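# Slide tommy bar through clamp screw up to its knob

## Task

Push the tommy bar through the hole in the clamp's screw and keep sliding it until the knob at the end of the bar's longer side comes to rest against the screw.

## Robot and tools

Robot: two arms, left_arm and right_arm, each with a two-finger parallel gripper and a wrist camera. Calibrated base positions in the scene frame: left_arm at (+0.020, +0.367, 0) m, right_arm at (+0.045, -0.254, 0) m, both turned almost not at all about z. A camera stand is fixed to the floor behind the arms.

Frames: the scene frame has its origin at table-top height, halfway between the nominal bases, +x pointing out over the table, +z up, and left_arm on the +y side (image left/right does not follow the arm names). Everything about a hand (end_effector_position in metres, end_effector_quat_wxyz, velocities, targets, wrist-camera poses) is given in that arm's own base frame. Fixed cameras and the table use the scene frame. Printed hand positions and orientations may be wrong by up to a few centimetres, worse at long reach. The gripper's fingers point along its +z and close along its y; the reported point sits between the pads, about 1 cm behind the tips.

Row layout (shared by execute_actions and move): 14 plain numbers, each in -1 to 1. Numbers 1-7 are left_arm: dx, dy, dz, rx, ry, rz, opening; numbers 8-14 are the same seven for right_arm. Both arms always appear, even if only one moves. dx to rz are offsets, not poses: they count from that arm's Hand target at the start of the action or move, along that arm's base axes, with rotation about the Hand target's position. Scale: 1.0 equals 0.6 m or 180 degrees; rx, ry, rz form one rotation vector. A translation longer than 1.0 is scaled back along its direction. Opening is absolute: +1 fully open (0.093 m), -1 closed. Sending six zeros re-commands the current Hand target; a 0 opening means half-closed, so always resend the opening you want.

execute_actions(actions, cameras): actions is a list of actions; each action is up to 15 rows, one per 1/30 s step, and a short list repeats its last row to fill 15 steps. Every row in an action counts from the same start pose, but each new action starts from the updated Hand target, so repeating an offset keeps moving further. With an empty list it returns all cameras and fuller state. cameras: names, ["all"], [] or null.

move(target, speed, blend, opening_speed, grip_force, blocking, cameras): target is one 14-number row or up to 15 rows, all offsets counted from the Hand targets at the call's start (not from the previous row). speed in m/s, 0.002 to 2.9, default 0.25 (rotation up to twice that in rad/s), one value or one per target. blend in metres rounds corners of a list; 0 stops at each. opening_speed: units per second on the -1..+1 scale, at least 0.2. grip_force: newtons per pad, 10 to 50, persists; lower forces close slowly. blocking=false returns after about 0.5 s while motion continues. Paths are straight, do not avoid obstacles or the other arm, last 0.5 to 10 s, and the gripper lags and can overshoot speed, especially with the arm stretched out. Avoid paths close to an arm's own base; go around it. Faster moves and targets deeper past contact hit or press harder. The move: line reports the ending (done, off_target, moving, held, fault) and limits (paced = pose clipped, held = steps withheld). done means within 10 mm and 2 degrees; neither done nor off_target tells you about contact.

wait(seconds 0 to 10) lets time run with last commands held. stop brakes a running move. zoom_image(camera, region [x0, y0, x1, y1], max 504x504 pixels) enlarges part of the latest image of cam_high, cam_low, cam_left_wrist or cam_right_wrist (all 896x504). finished_scene(scene) ends the scene irreversibly; the bar must stay in place with the robot not holding it.

Control behaviour: orientation commands are clipped to within 40 degrees of the measured one per step. Friction and gravity can leave the gripper short, low or tilted; small moves may fail or go sideways. Check position and tilt after each move and correct. A gripper resting short of its target is asked again by the next command, even zeros; if still short, send the gap as an offset. An arm blocked by something keeps pushing until you command it back beyond the gripper.

Grip readings: grip_measured uses the opening scale. Pads meet near -0.94; an object of width w mm reads about -0.94 + 0.0208*w. Readings may be up to 0.02 too open. For a firm hold on a rigid flat part, command about 0.24 below the width reading and keep sending it; release with a value well above the width reading. Dropping far below in one step causes a brief hard squeeze. Pads push about 50 to 65 N each. The last Joint positions entry per arm is finger opening in metres.

Joint positions, velocities and torques are listed base to gripper: waist, shoulder, elbow (straight at 2.901), wrist pitch, wrist yaw, wrist roll; torques include weight, have offsets and noise, and joints 1-3 wrap at ±28 N m. "within noise" means still.

Avoid: dropping or releasing moving parts, anything leaving the table, fast impacts, hard presses on the fixed clamp, contact or squeezing between the arms or grippers (the clearance check does not catch grippers or wrist cameras), strain on wrist camera cables, and long holds at full stretch or against unreachable poses, which heat motors (MOTOR HOT at 75 °C, fault and fold at 90 °C).

Each tool is called after "Request:" by a JSON object that holds its "name" and its "arguments", one argument or row to a line.

## Session

Request:
{"name": "execute_actions", "arguments": {
  "actions": []
}}

Scene clock: 0.00 s.
left_arm: end_effector_position=(+0.3708, +0.0219, +0.0724) grip_measured=+1.000 end_effector_quat_wxyz=(+0.542, -0.048, +0.839, -0.020) | right_arm: end_effector_position=(+0.3898, -0.0216, +0.0881) grip_measured=+1.000 end_effector_quat_wxyz=(+0.573, +0.065, +0.816, -0.030)
Joint positions: left_arm=[0.087 1.508 0.32 0.763 0.061 -0.067 0.093] | right_arm=[-0.004 1.565 0.365 0.85 0.12 0.07 0.093]
Joint velocities: within noise
Joint torques (N m): no reading
Heat: left arm: 32 °C; right arm: 34 °C.
Hand target: left_arm +0.3756, +0.0229, +0.0826; +0.556, -0.048, +0.830, -0.018 | right_arm +0.3923, -0.0216, +0.0939; +0.580, +0.065, +0.811, -0.029
Tool commands: left_gripper/opening=+1.0 right_gripper/opening=+1.0

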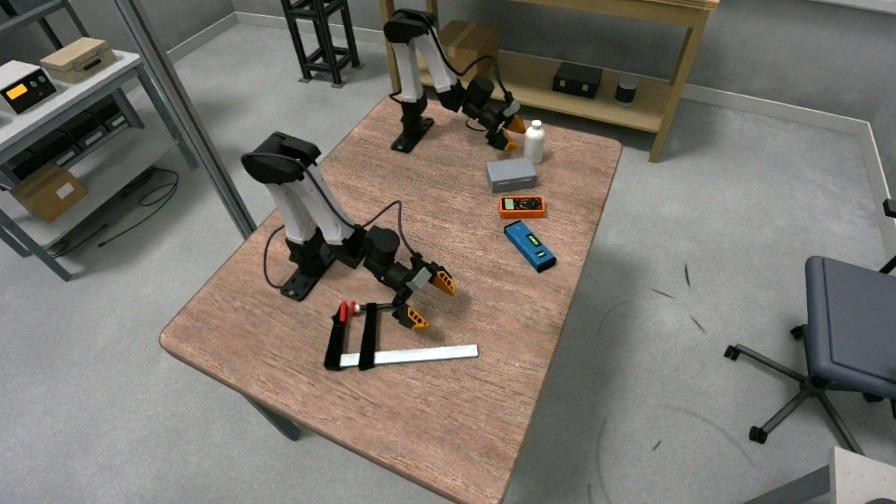

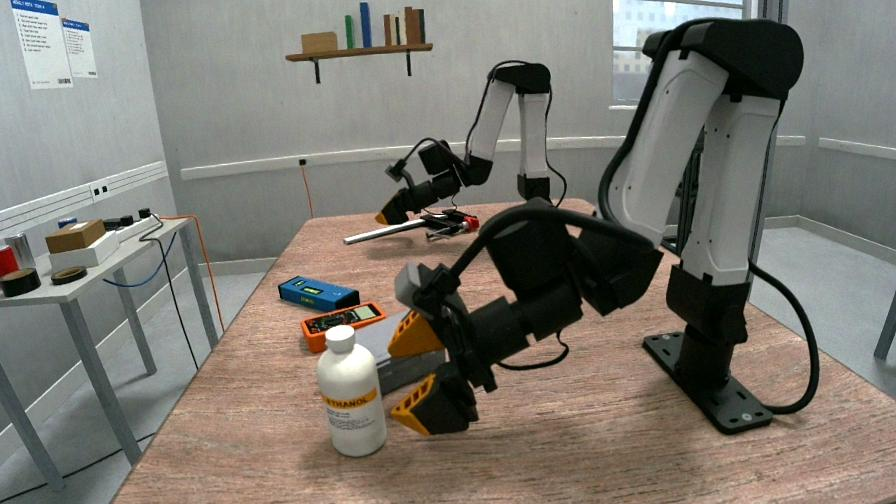

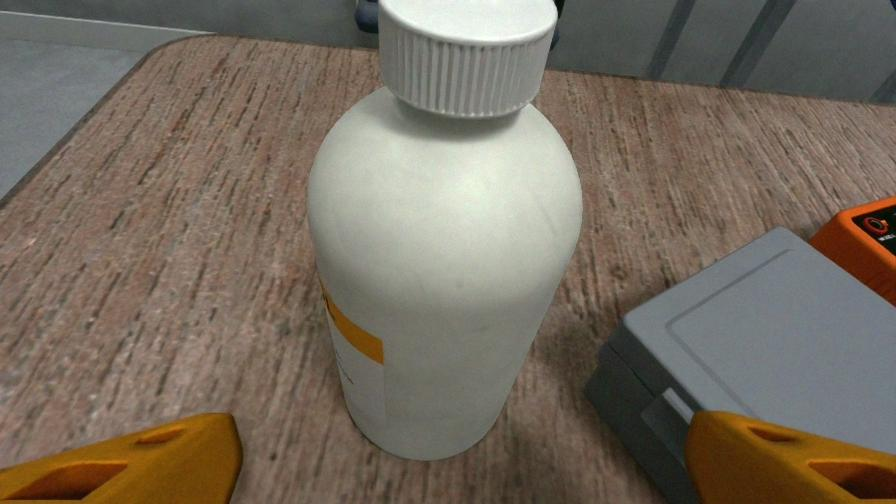

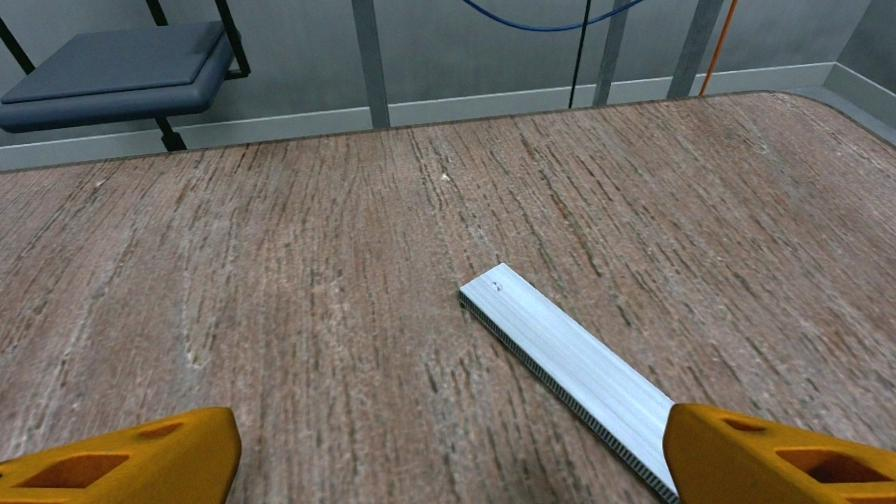

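Request:
{"name": "zoom_image", "arguments": {
  "camera": "cam_high",
  "region": [310, 270, 490, 380]
}}

Request:
{"name": "zoom_image", "arguments": {
  "camera": "cam_low",
  "region": [330, 170, 510, 260]
}}

Scaled by 2.800 from the camera's 896x504 image, which has a finer 1280x720 frame.

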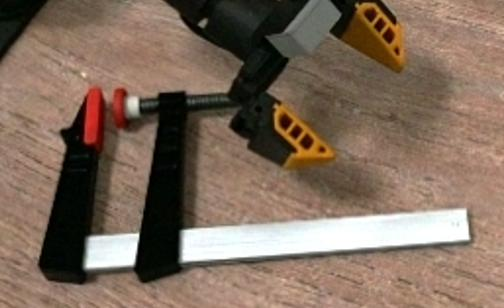

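Scaled by 2.800 from the camera's 896x504 image, which has a finer 1280x720 frame.

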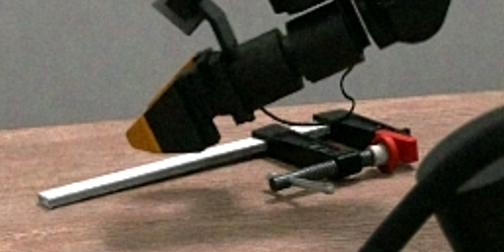

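Request:
{"name": "move", "arguments": {
  "target": [
    [0,0,0,0,0,0,1,0,0,0.2,0,0,0,1],
    [0,0,0,0,0,0,1,-0.22,-0.05,0.3,0,0.3,0,1]
  ],
  "blend": 0.05,
  "cameras": ["all"]
}}

Request:
{"name": "zoom_image", "arguments": {
  "camera": "cam_high",
  "region": [310, 270, 490, 380]
}}

Scene clock: 4.90 s.
left_arm: end_effector_position=(+0.3708, +0.0219, +0.0724) grip_measured=+1.000 end_effector_quat_wxyz=(+0.542, -0.048, +0.839, -0.020) | right_arm: end_effector_position=(+0.2573, -0.0486, +0.2685) grip_measured=+1.000 end_effector_quat_wxyz=(+0.144, +0.045, +0.987, -0.054)
Joint positions: left_arm=[0.087 1.508 0.32 0.763 0.061 -0.067 0.093] | right_arm=[-0.135 1.388 1.674 -1.557 0.08 -0.057 0.093]
Joint torques (N m): left_arm=[0.01 -5.27 6.53 2.18 0.05 -0.02] | right_arm=[-1.1 -3.66 8.79 0.88 0.04 -0.06]
Heat: left arm: 32 °C; right arm: 35 °C.
Hand target: left_arm +0.3756, +0.0229, +0.0826; +0.556, -0.048, +0.830, -0.018 | right_arm +0.2604, -0.0515, +0.2739; +0.148, +0.044, +0.986, -0.056
Off the commanded pose: left_arm 0.011 m, 2 deg | right_arm 0.007 m, 1 deg.
move: off_target (left_arm)

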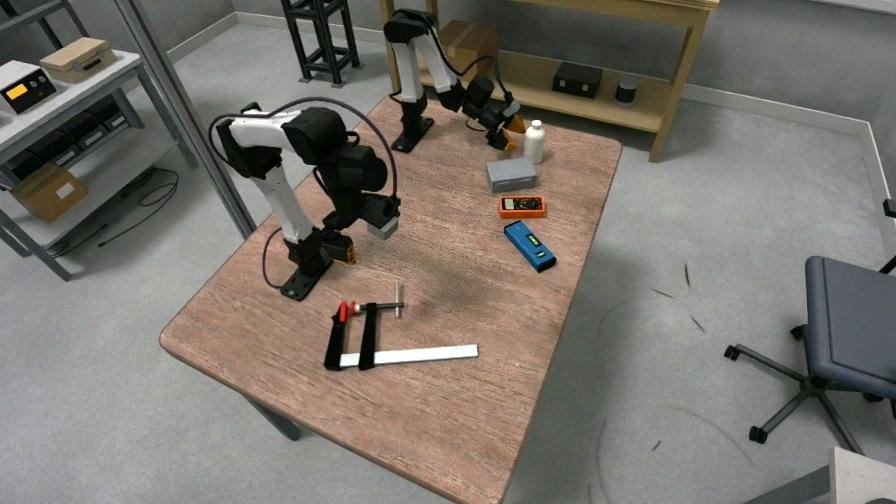

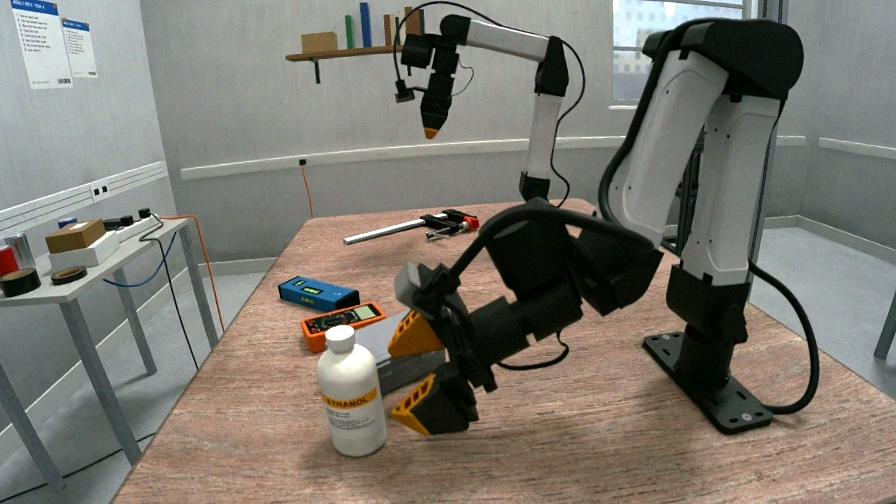

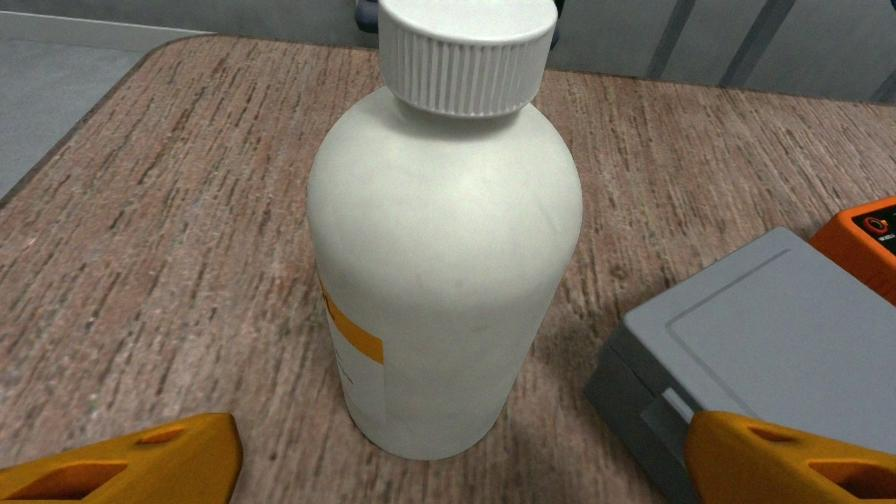

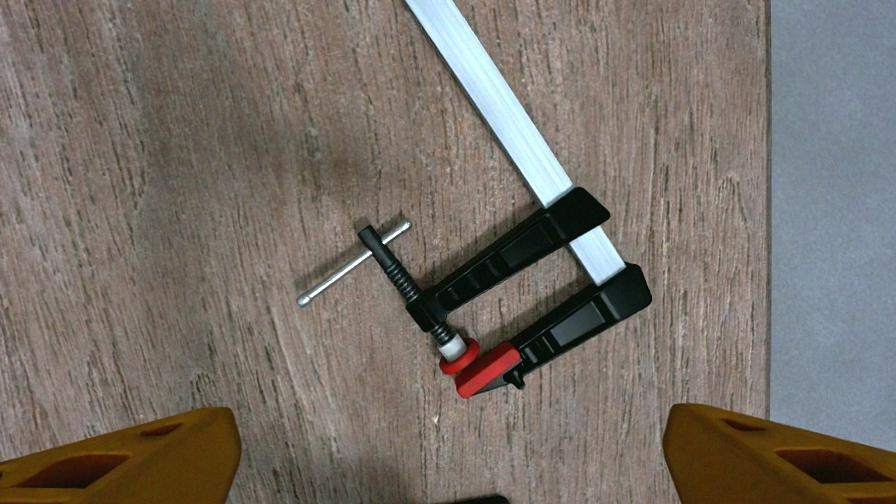

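Scaled by 2.800 from the camera's 896x504 image, which has a finer 1280x720 frame.

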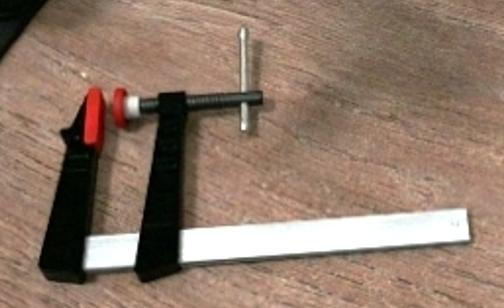

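Request:
{"name": "move", "arguments": {
  "target": [0,0,0,0,0,0,1,0.1,0.07,-0.23,0.046,0.087,-0.309,0],
  "cameras": ["cam_right_wrist","cam_high","cam_low"]
}}

Request:
{"name": "zoom_image", "arguments": {
  "camera": "cam_low",
  "region": [330, 120, 510, 260]
}}

Scene clock: 12.63 s.
left_arm: end_effector_position=(+0.3708, +0.0219, +0.0724) grip_measured=+1.000 end_effector_quat_wxyz=(+0.542, -0.048, +0.839, -0.020) | right_arm: end_effector_position=(+0.3134, -0.0138, +0.1371) grip_measured=+0.002 end_effector_quat_wxyz=(-0.032, +0.497, +0.865, -0.061)
Joint positions: left_arm=[0.087 1.508 0.32 0.763 0.061 -0.067 0.093] | right_arm=[-0.004 1.837 1.633 -1.483 0.075 1.043 0.045]
Joint torques (N m): left_arm=[0.17 -5.19 6.56 2.22 0 0] | right_arm=[0.73 -8.51 7.51 0.12 -0.02 0.25]
Heat: left arm: 34 °C; right arm: 36 °C.
Hand target: left_arm +0.3756, +0.0229, +0.0826; +0.556, -0.048, +0.830, -0.018 | right_arm +0.3203, -0.0095, +0.1359; -0.028, +0.500, +0.864, -0.055
Off the commanded pose: left_arm 0.011 m, 2 deg | right_arm 0.008 m, 1 deg.
move: off_target (left_arm)
Images, in order (width x height): cam_high 896x504, cam_low 896x504, cam_right_wrist 896x504.

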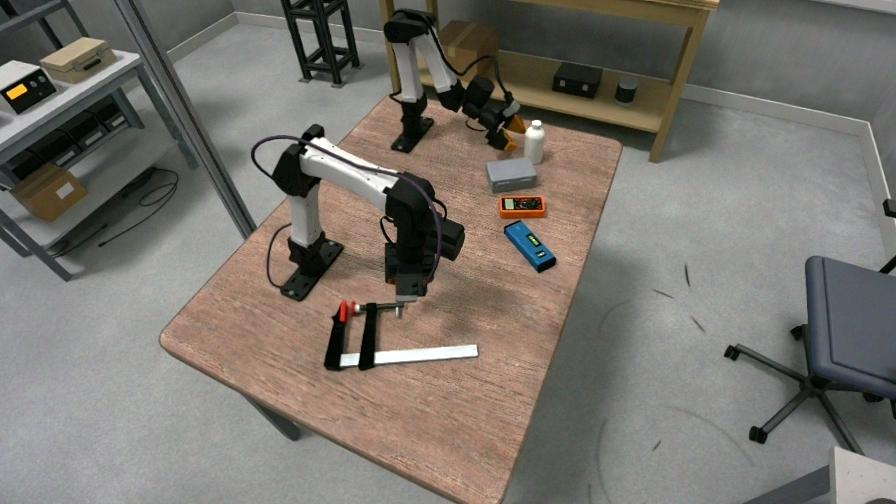

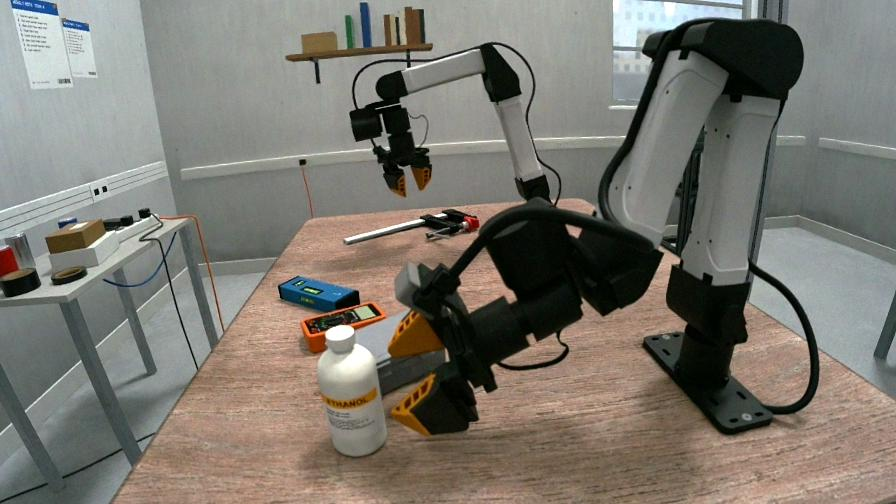

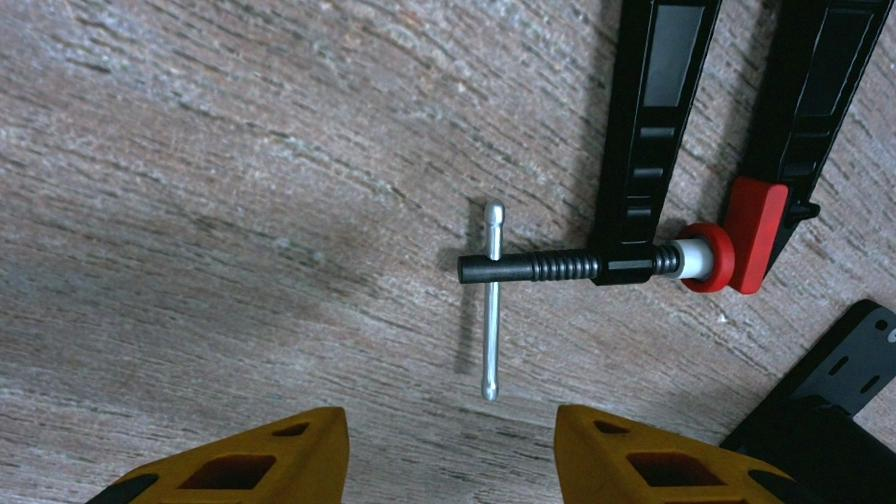

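Scaled by 2.800 from the camera's 896x504 image, which has a finer 1280x720 frame.

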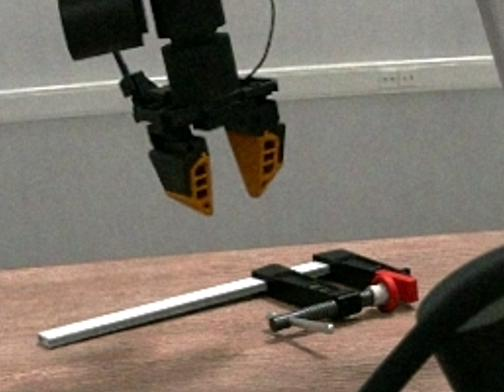

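Request:
{"name": "move", "arguments": {
  "target": [0,0,0,0,0,0,1,-0.03,-0.017,-0.09,0,0,0,0],
  "cameras": ["cam_right_wrist"]
}}

Scene clock: 15.80 s.
left_arm: end_effector_position=(+0.3708, +0.0219, +0.0724) grip_measured=+1.000 end_effector_quat_wxyz=(+0.542, -0.048, +0.839, -0.020) | right_arm: end_effector_position=(+0.3024, -0.0182, +0.0751) grip_measured=+0.002 end_effector_quat_wxyz=(-0.042, +0.498, +0.863, -0.066)
Joint positions: left_arm=[0.087 1.508 0.32 0.763 0.061 -0.067 0.093] | right_arm=[-0.019 1.837 1.383 -1.255 0.075 1.034 0.045]
Joint torques (N m): left_arm=[0.14 -5.67 6.54 2.19 0.02 -0.07] | right_arm=[-0.99 -13.59 4.62 0.09 0.02 -0.02]
Heat: left arm: 35 °C; right arm: 36 °C.
Hand target: left_arm +0.3756, +0.0229, +0.0826; +0.556, -0.048, +0.830, -0.018 | right_arm +0.3023, -0.0198, +0.0819; -0.028, +0.500, +0.864, -0.055
Off the commanded pose: left_arm 0.011 m, 2 deg | right_arm 0.007 m, 2 deg.
move: off_target (left_arm)
Images, in order (width x height): cam_right_wrist 896x504.

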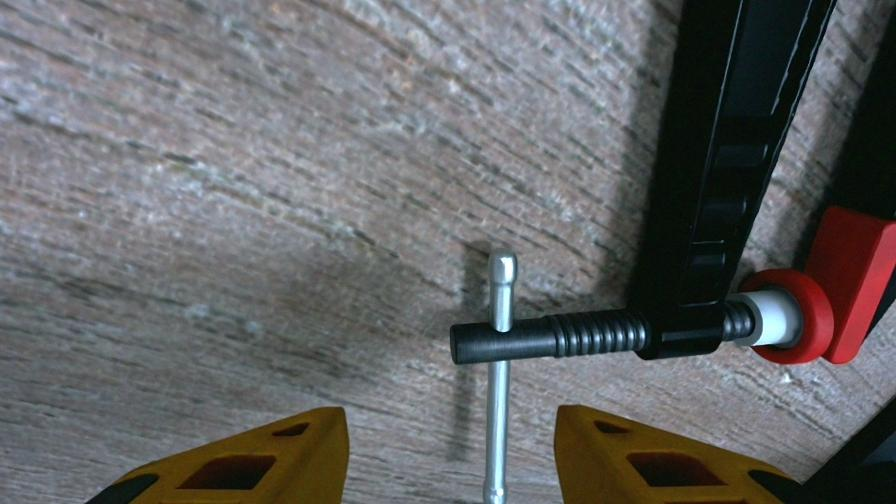

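Request:
{"name": "move", "arguments": {
  "target": [0,0,0,0,0,0,1,-0.012,-0.045,-0.045,0,0,0,0],
  "cameras": ["cam_right_wrist","cam_low"]
}}

Request:
{"name": "zoom_image", "arguments": {
  "camera": "cam_low",
  "region": [380, 180, 500, 260]
}}

Scene clock: 18.70 s.
left_arm: end_effector_position=(+0.3708, +0.0219, +0.0724) grip_measured=+1.000 end_effector_quat_wxyz=(+0.542, -0.048, +0.839, -0.020) | right_arm: end_effector_position=(+0.2949, -0.0444, +0.0494) grip_measured=+0.002 end_effector_quat_wxyz=(-0.043, +0.500, +0.863, -0.060)
Joint positions: left_arm=[0.087 1.508 0.32 0.763 0.061 -0.067 0.093] | right_arm=[-0.107 1.836 1.278 -1.14 0.075 0.948 0.045]
Joint torques (N m): left_arm=[0.01 -5.44 6.56 2.21 0.04 -0.07] | right_arm=[-0.76 -12.89 4.46 0.13 0.12 0.01]
Heat: left arm: 35 °C; right arm: 37 °C.
Hand target: left_arm +0.3756, +0.0229, +0.0826; +0.556, -0.048, +0.830, -0.018 | right_arm +0.2952, -0.0468, +0.0548; -0.028, +0.500, +0.864, -0.055
Off the commanded pose: left_arm 0.011 m, 2 deg | right_arm 0.006 m, 2 deg.
move: off_target (left_arm)
Images, in order (width x height): cam_low 896x504, cam_right_wrist 896x504.

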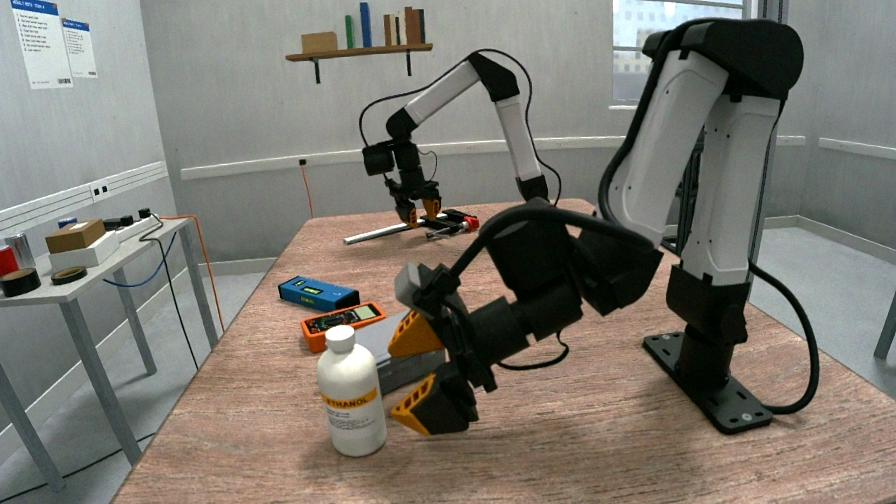

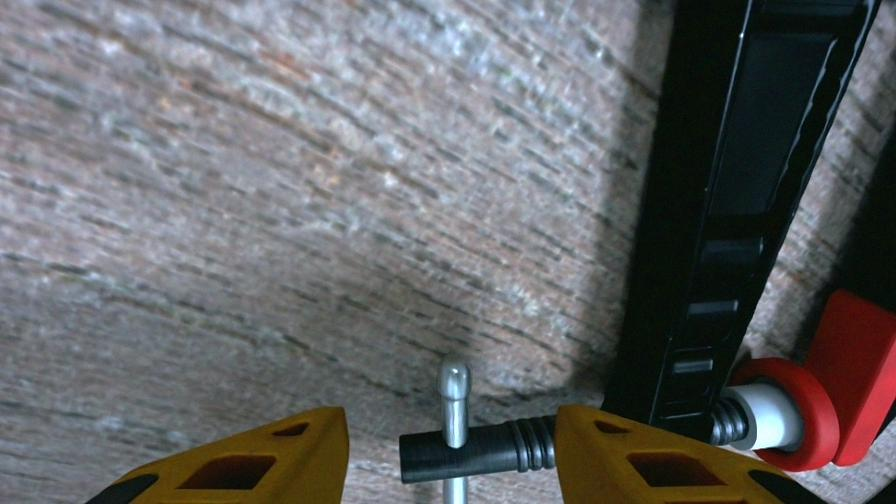

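Scaled by 4.200 from the camera's 896x504 image, which has a finer 1280x720 frame.

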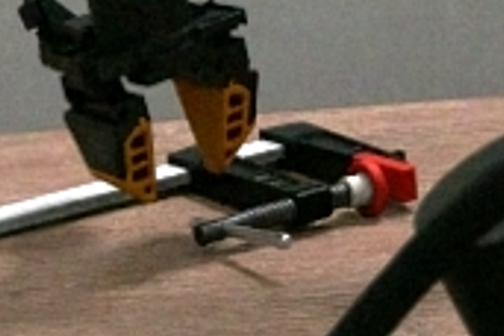

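Request:
{"name": "move", "arguments": {
  "target": [0,0,0,0,0,0,1,-0.004,0.002,-0.05,0,0,0,0],
  "speed": 0.1,
  "cameras": ["cam_right_wrist","cam_low"]
}}

Request:
{"name": "zoom_image", "arguments": {
  "camera": "cam_low",
  "region": [380, 180, 500, 260]
}}

Scene clock: 21.73 s.
left_arm: end_effector_position=(+0.3708, +0.0219, +0.0724) grip_measured=+1.000 end_effector_quat_wxyz=(+0.542, -0.048, +0.839, -0.020) | right_arm: end_effector_position=(+0.2938, -0.0443, +0.0277) grip_measured=+0.002 end_effector_quat_wxyz=(-0.030, +0.501, +0.863, -0.054)
Joint positions: left_arm=[0.087 1.508 0.32 0.763 0.061 -0.067 0.093] | right_arm=[-0.107 1.836 1.189 -1.023 0.075 0.947 0.045]
Joint torques (N m): left_arm=[-0.09 -5.12 6.43 2.17 0.05 -0.08] | right_arm=[-0.44 -9.62 4.44 0.2 0.12 0.01]
Heat: left arm: 36 °C; right arm: 38 °C.
Hand target: left_arm +0.3756, +0.0229, +0.0826; +0.556, -0.048, +0.830, -0.018 | right_arm +0.2927, -0.0455, +0.0248; -0.028, +0.500, +0.864, -0.055
Off the commanded pose: left_arm 0.011 m, 2 deg | right_arm 0.003 m, 0 deg.
move: off_target (left_arm)
Images, in order (width x height): cam_low 896x504, cam_right_wrist 896x504.

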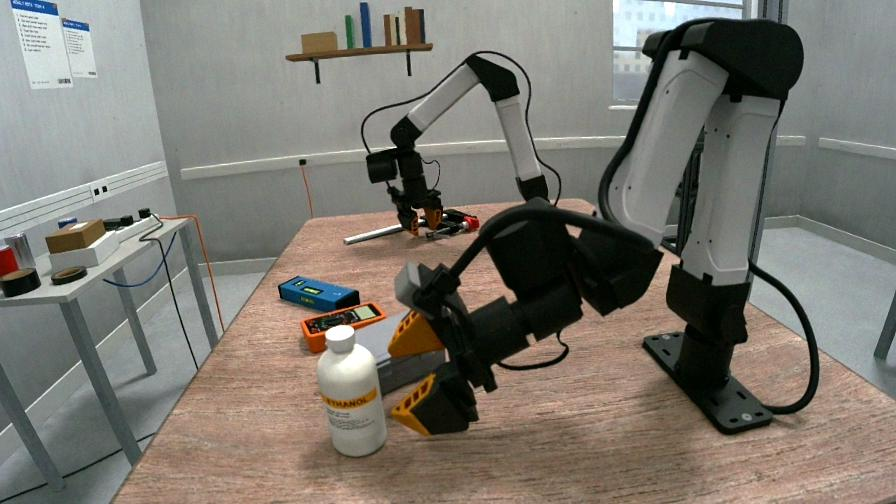

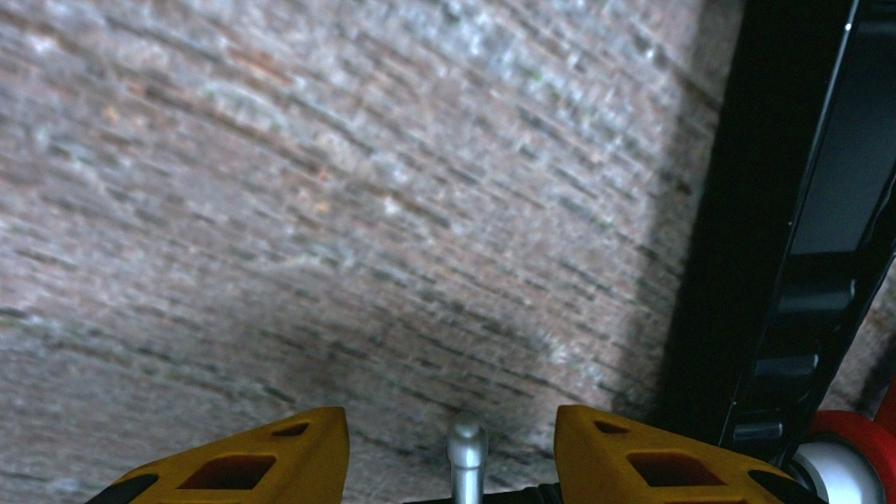

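Scaled by 4.200 from the camera's 896x504 image, which has a finer 1280x720 frame.

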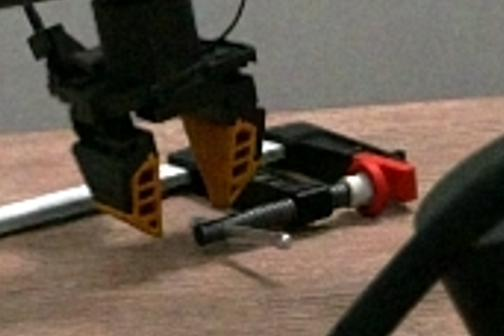

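Request:
{"name": "move", "arguments": {
  "target": [
    [0,0,0,0,0,0,1,-0.006,-0.003,-0.008,0,0,0,0],
    [0,0,0,0,0,0,1,-0.006,-0.003,-0.008,0,0,0,-1]
  ],
  "speed": 0.1,
  "grip_force": 25,
  "cameras": ["cam_right_wrist"]
}}

Scene clock: 26.30 s.
left_arm: end_effector_position=(+0.3708, +0.0219, +0.0724) grip_measured=+1.000 end_effector_quat_wxyz=(+0.542, -0.048, +0.839, -0.020) | right_arm: end_effector_position=(+0.2896, -0.0449, +0.0219) grip_measured=-0.815 end_effector_quat_wxyz=(-0.033, +0.500, +0.864, -0.055)
Joint positions: left_arm=[0.087 1.508 0.32 0.763 0.061 -0.067 0.093] | right_arm=[-0.111 1.836 1.163 -1.003 0.075 0.943 0.006]
Joint velocities: left_arm=[within noise] | right_arm=[0.002 -0.012 0.002 -0.007 0.007 -0.022 0.004]
Joint torques (N m): left_arm=[0.01 -5.35 6.41 2.21 0.02 -0.03] | right_arm=[-0.81 -9.92 4.37 0.22 0.13 0.01]
Heat: left arm: 36 °C; right arm: 39 °C.
Hand target: left_arm +0.3756, +0.0229, +0.0826; +0.556, -0.048, +0.830, -0.018 | right_arm +0.2891, -0.0474, +0.0200; -0.028, +0.500, +0.864, -0.055
Off the commanded pose: left_arm 0.011 m, 2 deg | right_arm 0.003 m, 1 deg.
grip_force (N): 25, 25
move: off_target (left_arm)
Images, in order (width x height): cam_right_wrist 896x504.

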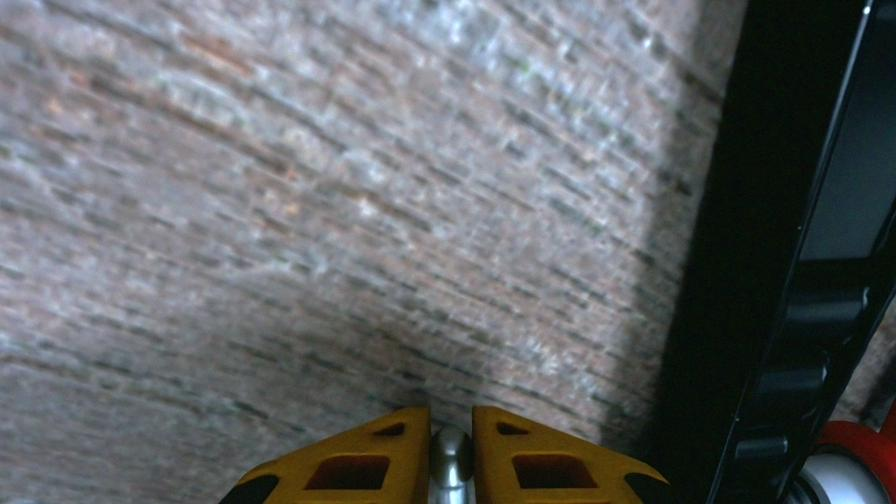

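Request:
{"name": "move", "arguments": {
  "target": [0,0,0,0,0,0,1,0.0375,-0.065,0.001,0,0,0,-1],
  "speed": 0.06,
  "cameras": ["cam_right_wrist","cam_high","cam_low"]
}}

Request:
{"name": "zoom_image", "arguments": {
  "camera": "cam_low",
  "region": [380, 180, 500, 260]
}}

Scene clock: 28.30 s.
left_arm: end_effector_position=(+0.3708, +0.0219, +0.0724) grip_measured=+1.000 end_effector_quat_wxyz=(+0.542, -0.048, +0.839, -0.020) | right_arm: end_effector_position=(+0.3069, -0.0802, +0.0186) grip_measured=-0.823 end_effector_quat_wxyz=(-0.030, +0.501, +0.863, -0.048)
Joint positions: left_arm=[0.087 1.508 0.32 0.763 0.061 -0.067 0.093] | right_arm=[-0.217 1.909 1.249 -0.997 0.074 0.838 0.006]
Joint torques (N m): left_arm=[-0.1 -5.37 6.67 2.21 -0.01 0.01] | right_arm=[-0.99 -8.59 8.4 -0.05 0.25 -0.04]
Heat: left arm: 37 °C; right arm: 39 °C.
Hand target: left_arm +0.3756, +0.0229, +0.0826; +0.556, -0.048, +0.830, -0.018 | right_arm +0.3116, -0.0864, +0.0207; -0.028, +0.500, +0.864, -0.055
Off the commanded pose: left_arm 0.011 m, 2 deg | right_arm 0.008 m, 1 deg.
grip_force (N): 25, 25
move: off_target (left_arm)
Images, in order (width x height): cam_high 896x504, cam_low 896x504, cam_right_wrist 896x504.

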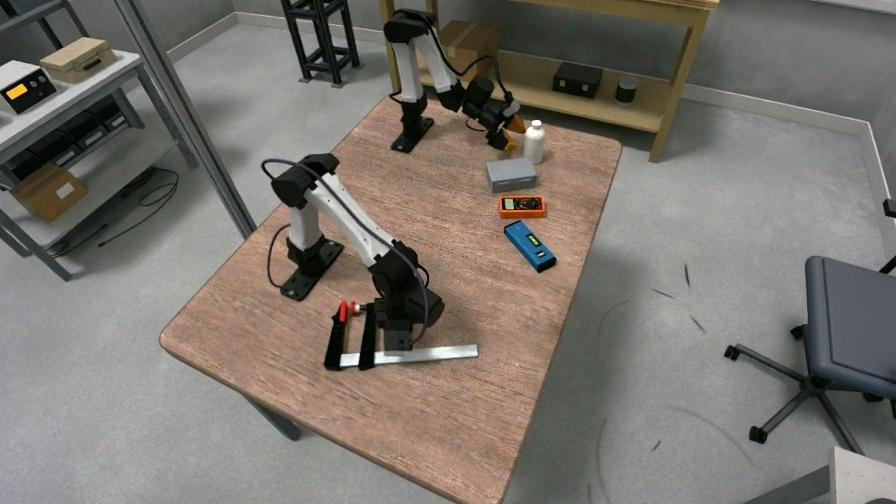

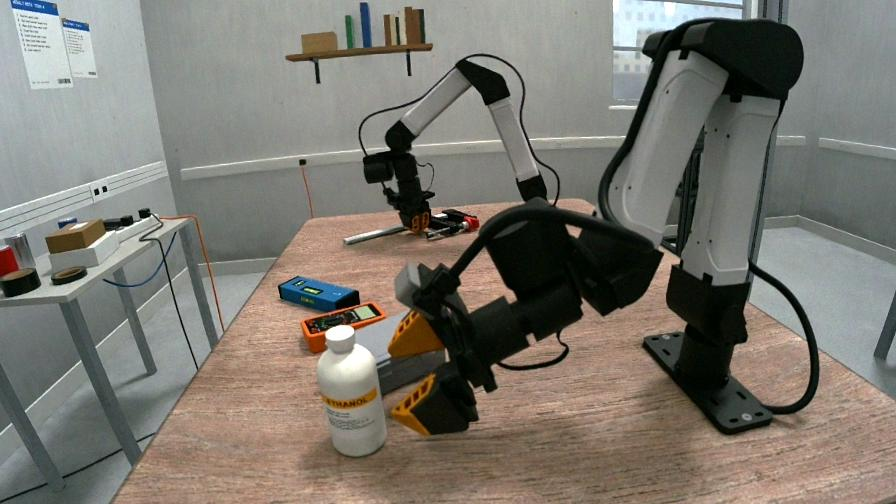

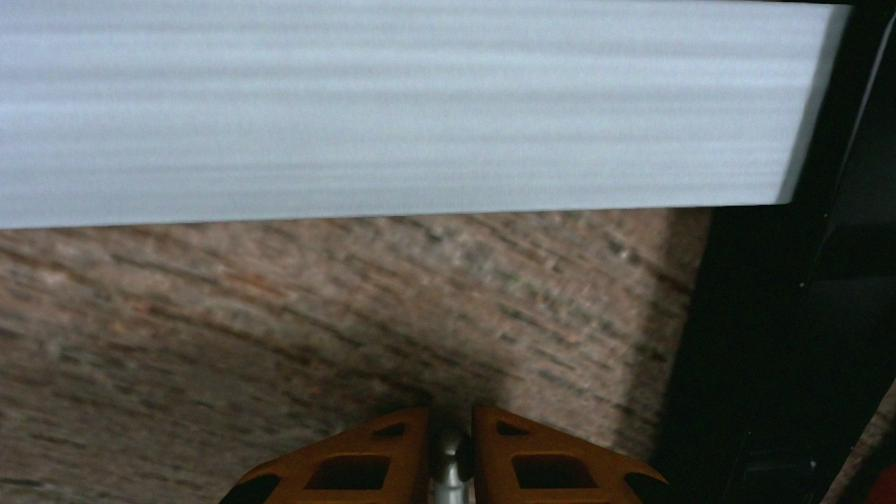

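Scaled by 4.200 from the camera's 896x504 image, which has a finer 1280x720 frame.

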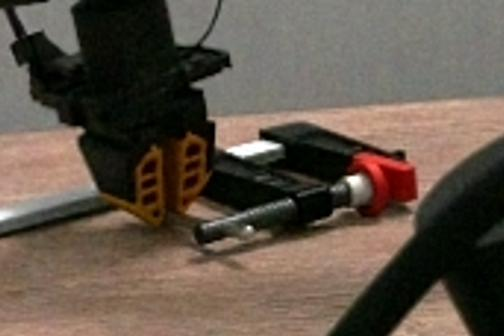

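Request:
{"name": "move", "arguments": {
  "target": [0,0,0,0,0,0,1,0.0105,-0.0185,0,0,0,0,-1],
  "speed": 0.04,
  "cameras": ["cam_right_wrist","cam_low"]
}}

Request:
{"name": "zoom_image", "arguments": {
  "camera": "cam_low",
  "region": [400, 200, 480, 260]
}}

Scene clock: 29.77 s.
left_arm: end_effector_position=(+0.3708, +0.0219, +0.0724) grip_measured=+1.000 end_effector_quat_wxyz=(+0.542, -0.048, +0.839, -0.020) | right_arm: end_effector_position=(+0.3122, -0.0899, +0.0177) grip_measured=-0.823 end_effector_quat_wxyz=(-0.033, +0.500, +0.864, -0.048)
Joint positions: left_arm=[0.087 1.508 0.32 0.763 0.061 -0.067 0.093] | right_arm=[-0.242 1.94 1.288 -1.009 0.074 0.811 0.006]
Joint torques (N m): left_arm=[0.2 -5.27 6.39 2.17 0.03 -0.06] | right_arm=[-1.16 -9.07 8.66 -0.04 0.28 -0.04]
Heat: left arm: 37 °C; right arm: 39 °C.
Hand target: left_arm +0.3756, +0.0229, +0.0826; +0.556, -0.048, +0.830, -0.018 | right_arm +0.3180, -0.0974, +0.0207; -0.028, +0.500, +0.864, -0.055
Off the commanded pose: left_arm 0.011 m, 2 deg | right_arm 0.010 m, 1 deg.
grip_force (N): 25, 25
move: off_target (left_arm)
Images, in order (width x height): cam_low 896x504, cam_right_wrist 896x504.

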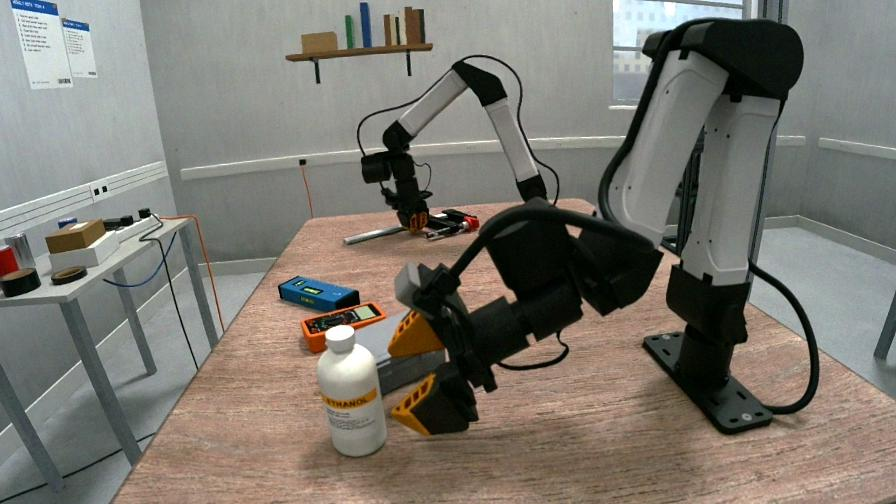

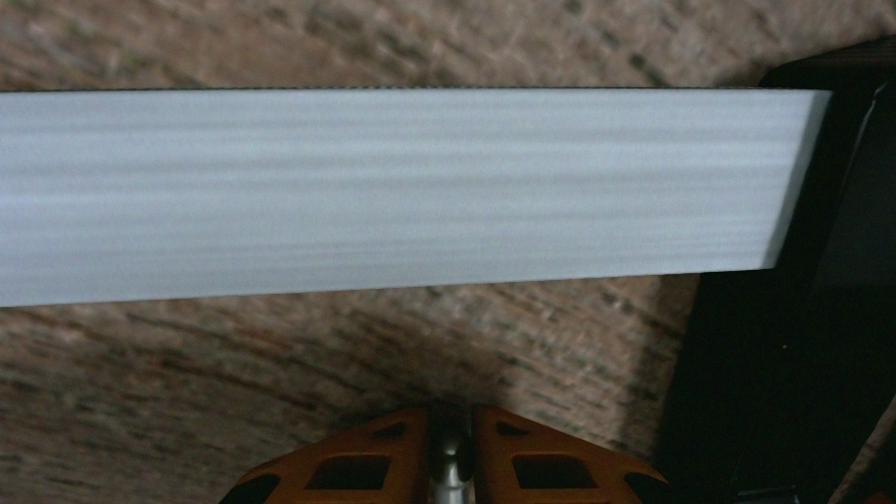

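Scaled by 6.300 from the camera's 896x504 image, which has a finer 1280x720 frame.

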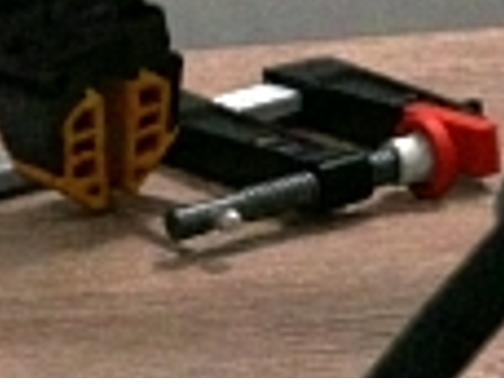

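Request:
{"name": "move", "arguments": {
  "target": [0,0,0,0,0,0,1,0.008,-0.014,0,0,0,0,-1],
  "speed": 0.03,
  "cameras": ["cam_right_wrist","cam_low"]
}}

Request:
{"name": "zoom_image", "arguments": {
  "camera": "cam_low",
  "region": [400, 200, 480, 260]
}}

Scene clock: 31.37 s.
left_arm: end_effector_position=(+0.3708, +0.0219, +0.0724) grip_measured=+1.000 end_effector_quat_wxyz=(+0.542, -0.048, +0.839, -0.020) | right_arm: end_effector_position=(+0.3142, -0.0942, +0.0173) grip_measured=-0.823 end_effector_quat_wxyz=(-0.040, +0.498, +0.865, -0.049)
Joint positions: left_arm=[0.087 1.508 0.32 0.763 0.061 -0.067 0.093] | right_arm=[-0.254 1.964 1.318 -1.029 0.073 0.795 0.006]
Joint torques (N m): left_arm=[-0.02 -5.29 6.46 2.24 -0.03 -0.06] | right_arm=[-1.98 -9.37 8.95 0.04 0.3 -0.08]
Heat: left arm: 37 °C; right arm: 39 °C.
Hand target: left_arm +0.3756, +0.0229, +0.0826; +0.556, -0.048, +0.830, -0.018 | right_arm +0.3228, -0.1058, +0.0206; -0.028, +0.500, +0.864, -0.055
Off the commanded pose: left_arm 0.011 m, 2 deg | right_arm 0.015 m, 2 deg.
grip_force (N): 25, 25
move: off_target (left_arm, right_arm)
Images, in order (width x height): cam_low 896x504, cam_right_wrist 896x504.

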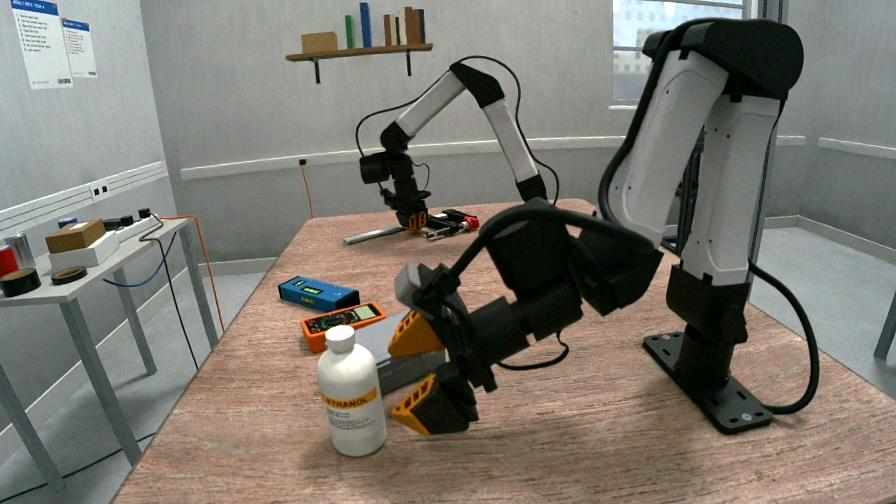

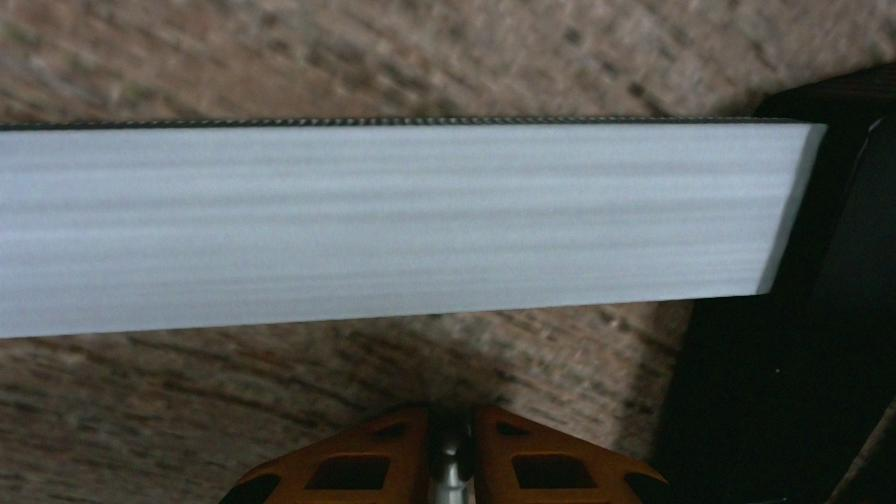

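Scaled by 6.300 from the camera's 896x504 image, which has a finer 1280x720 frame.

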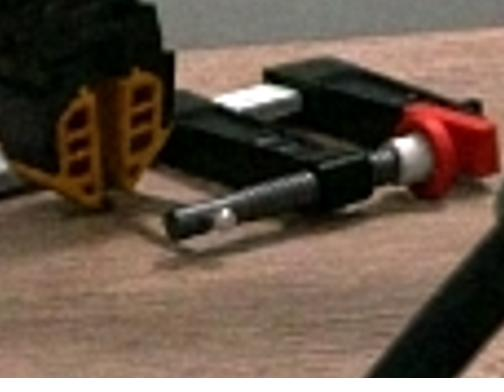

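Request:
{"name": "move", "arguments": {
  "target": [0,0,0,0,0,0,1,0.004,-0.007,0,0,0,0,-1],
  "speed": 0.03,
  "cameras": ["cam_right_wrist","cam_low"]
}}

Request:
{"name": "zoom_image", "arguments": {
  "camera": "cam_low",
  "region": [400, 200, 480, 260]
}}

Scene clock: 32.97 s.
left_arm: end_effector_position=(+0.3708, +0.0219, +0.0724) grip_measured=+1.000 end_effector_quat_wxyz=(+0.542, -0.048, +0.839, -0.020) | right_arm: end_effector_position=(+0.3142, -0.0947, +0.0172) grip_measured=-0.823 end_effector_quat_wxyz=(-0.048, +0.497, +0.865, -0.045)
Joint positions: left_arm=[0.087 1.508 0.32 0.763 0.061 -0.067 0.093] | right_arm=[-0.261 1.975 1.333 -1.044 0.062 0.786 0.006]
Joint torques (N m): left_arm=[0.13 -5.45 6.65 2.19 0.04 -0.02] | right_arm=[-2.17 -9.47 9.14 0.1 0.43 -0.05]
Heat: left arm: 37 °C; right arm: 39 °C.
Hand target: left_arm +0.3756, +0.0229, +0.0826; +0.556, -0.048, +0.830, -0.018 | right_arm +0.3252, -0.1100, +0.0207; -0.028, +0.500, +0.864, -0.055
Off the commanded pose: left_arm 0.011 m, 2 deg | right_arm 0.019 m, 3 deg.
grip_force (N): 25, 25
move: off_target (left_arm, right_arm)
Images, in order (width x height): cam_low 896x504, cam_right_wrist 896x504.

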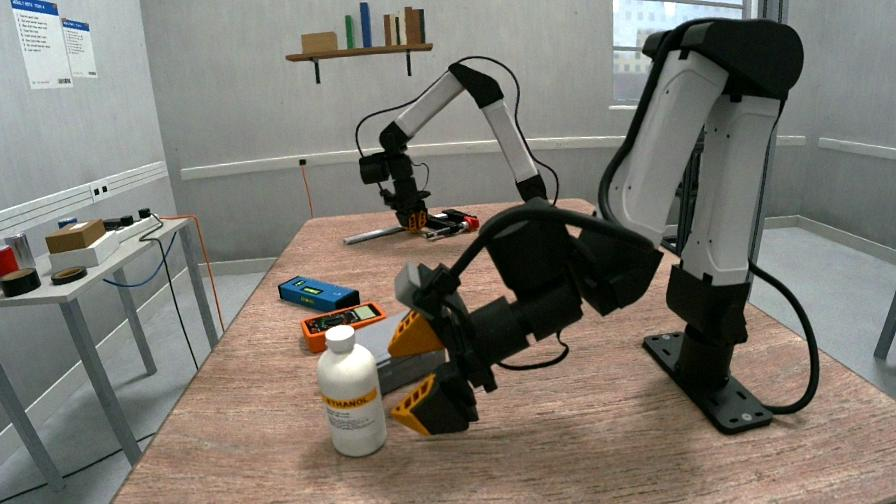

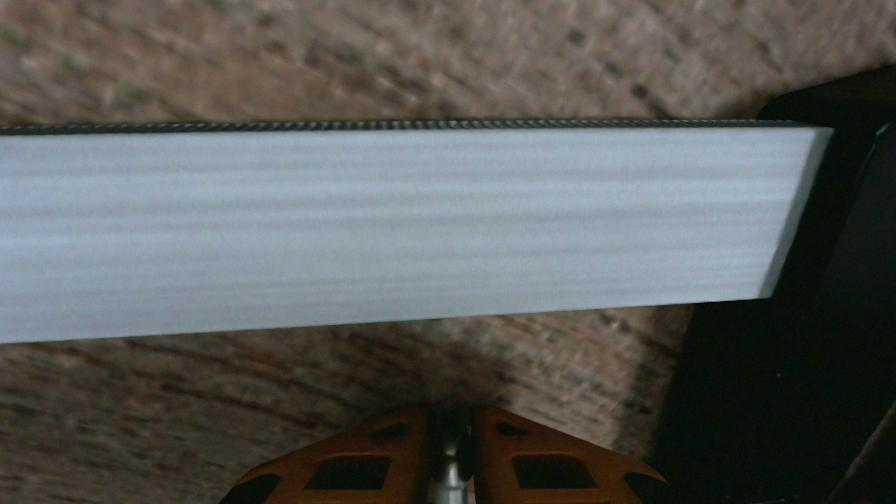

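Scaled by 6.300 from the camera's 896x504 image, which has a finer 1280x720 frame.

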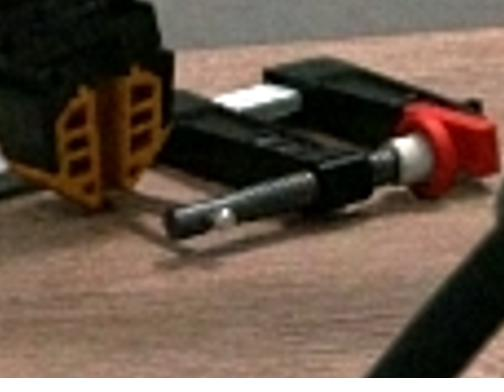

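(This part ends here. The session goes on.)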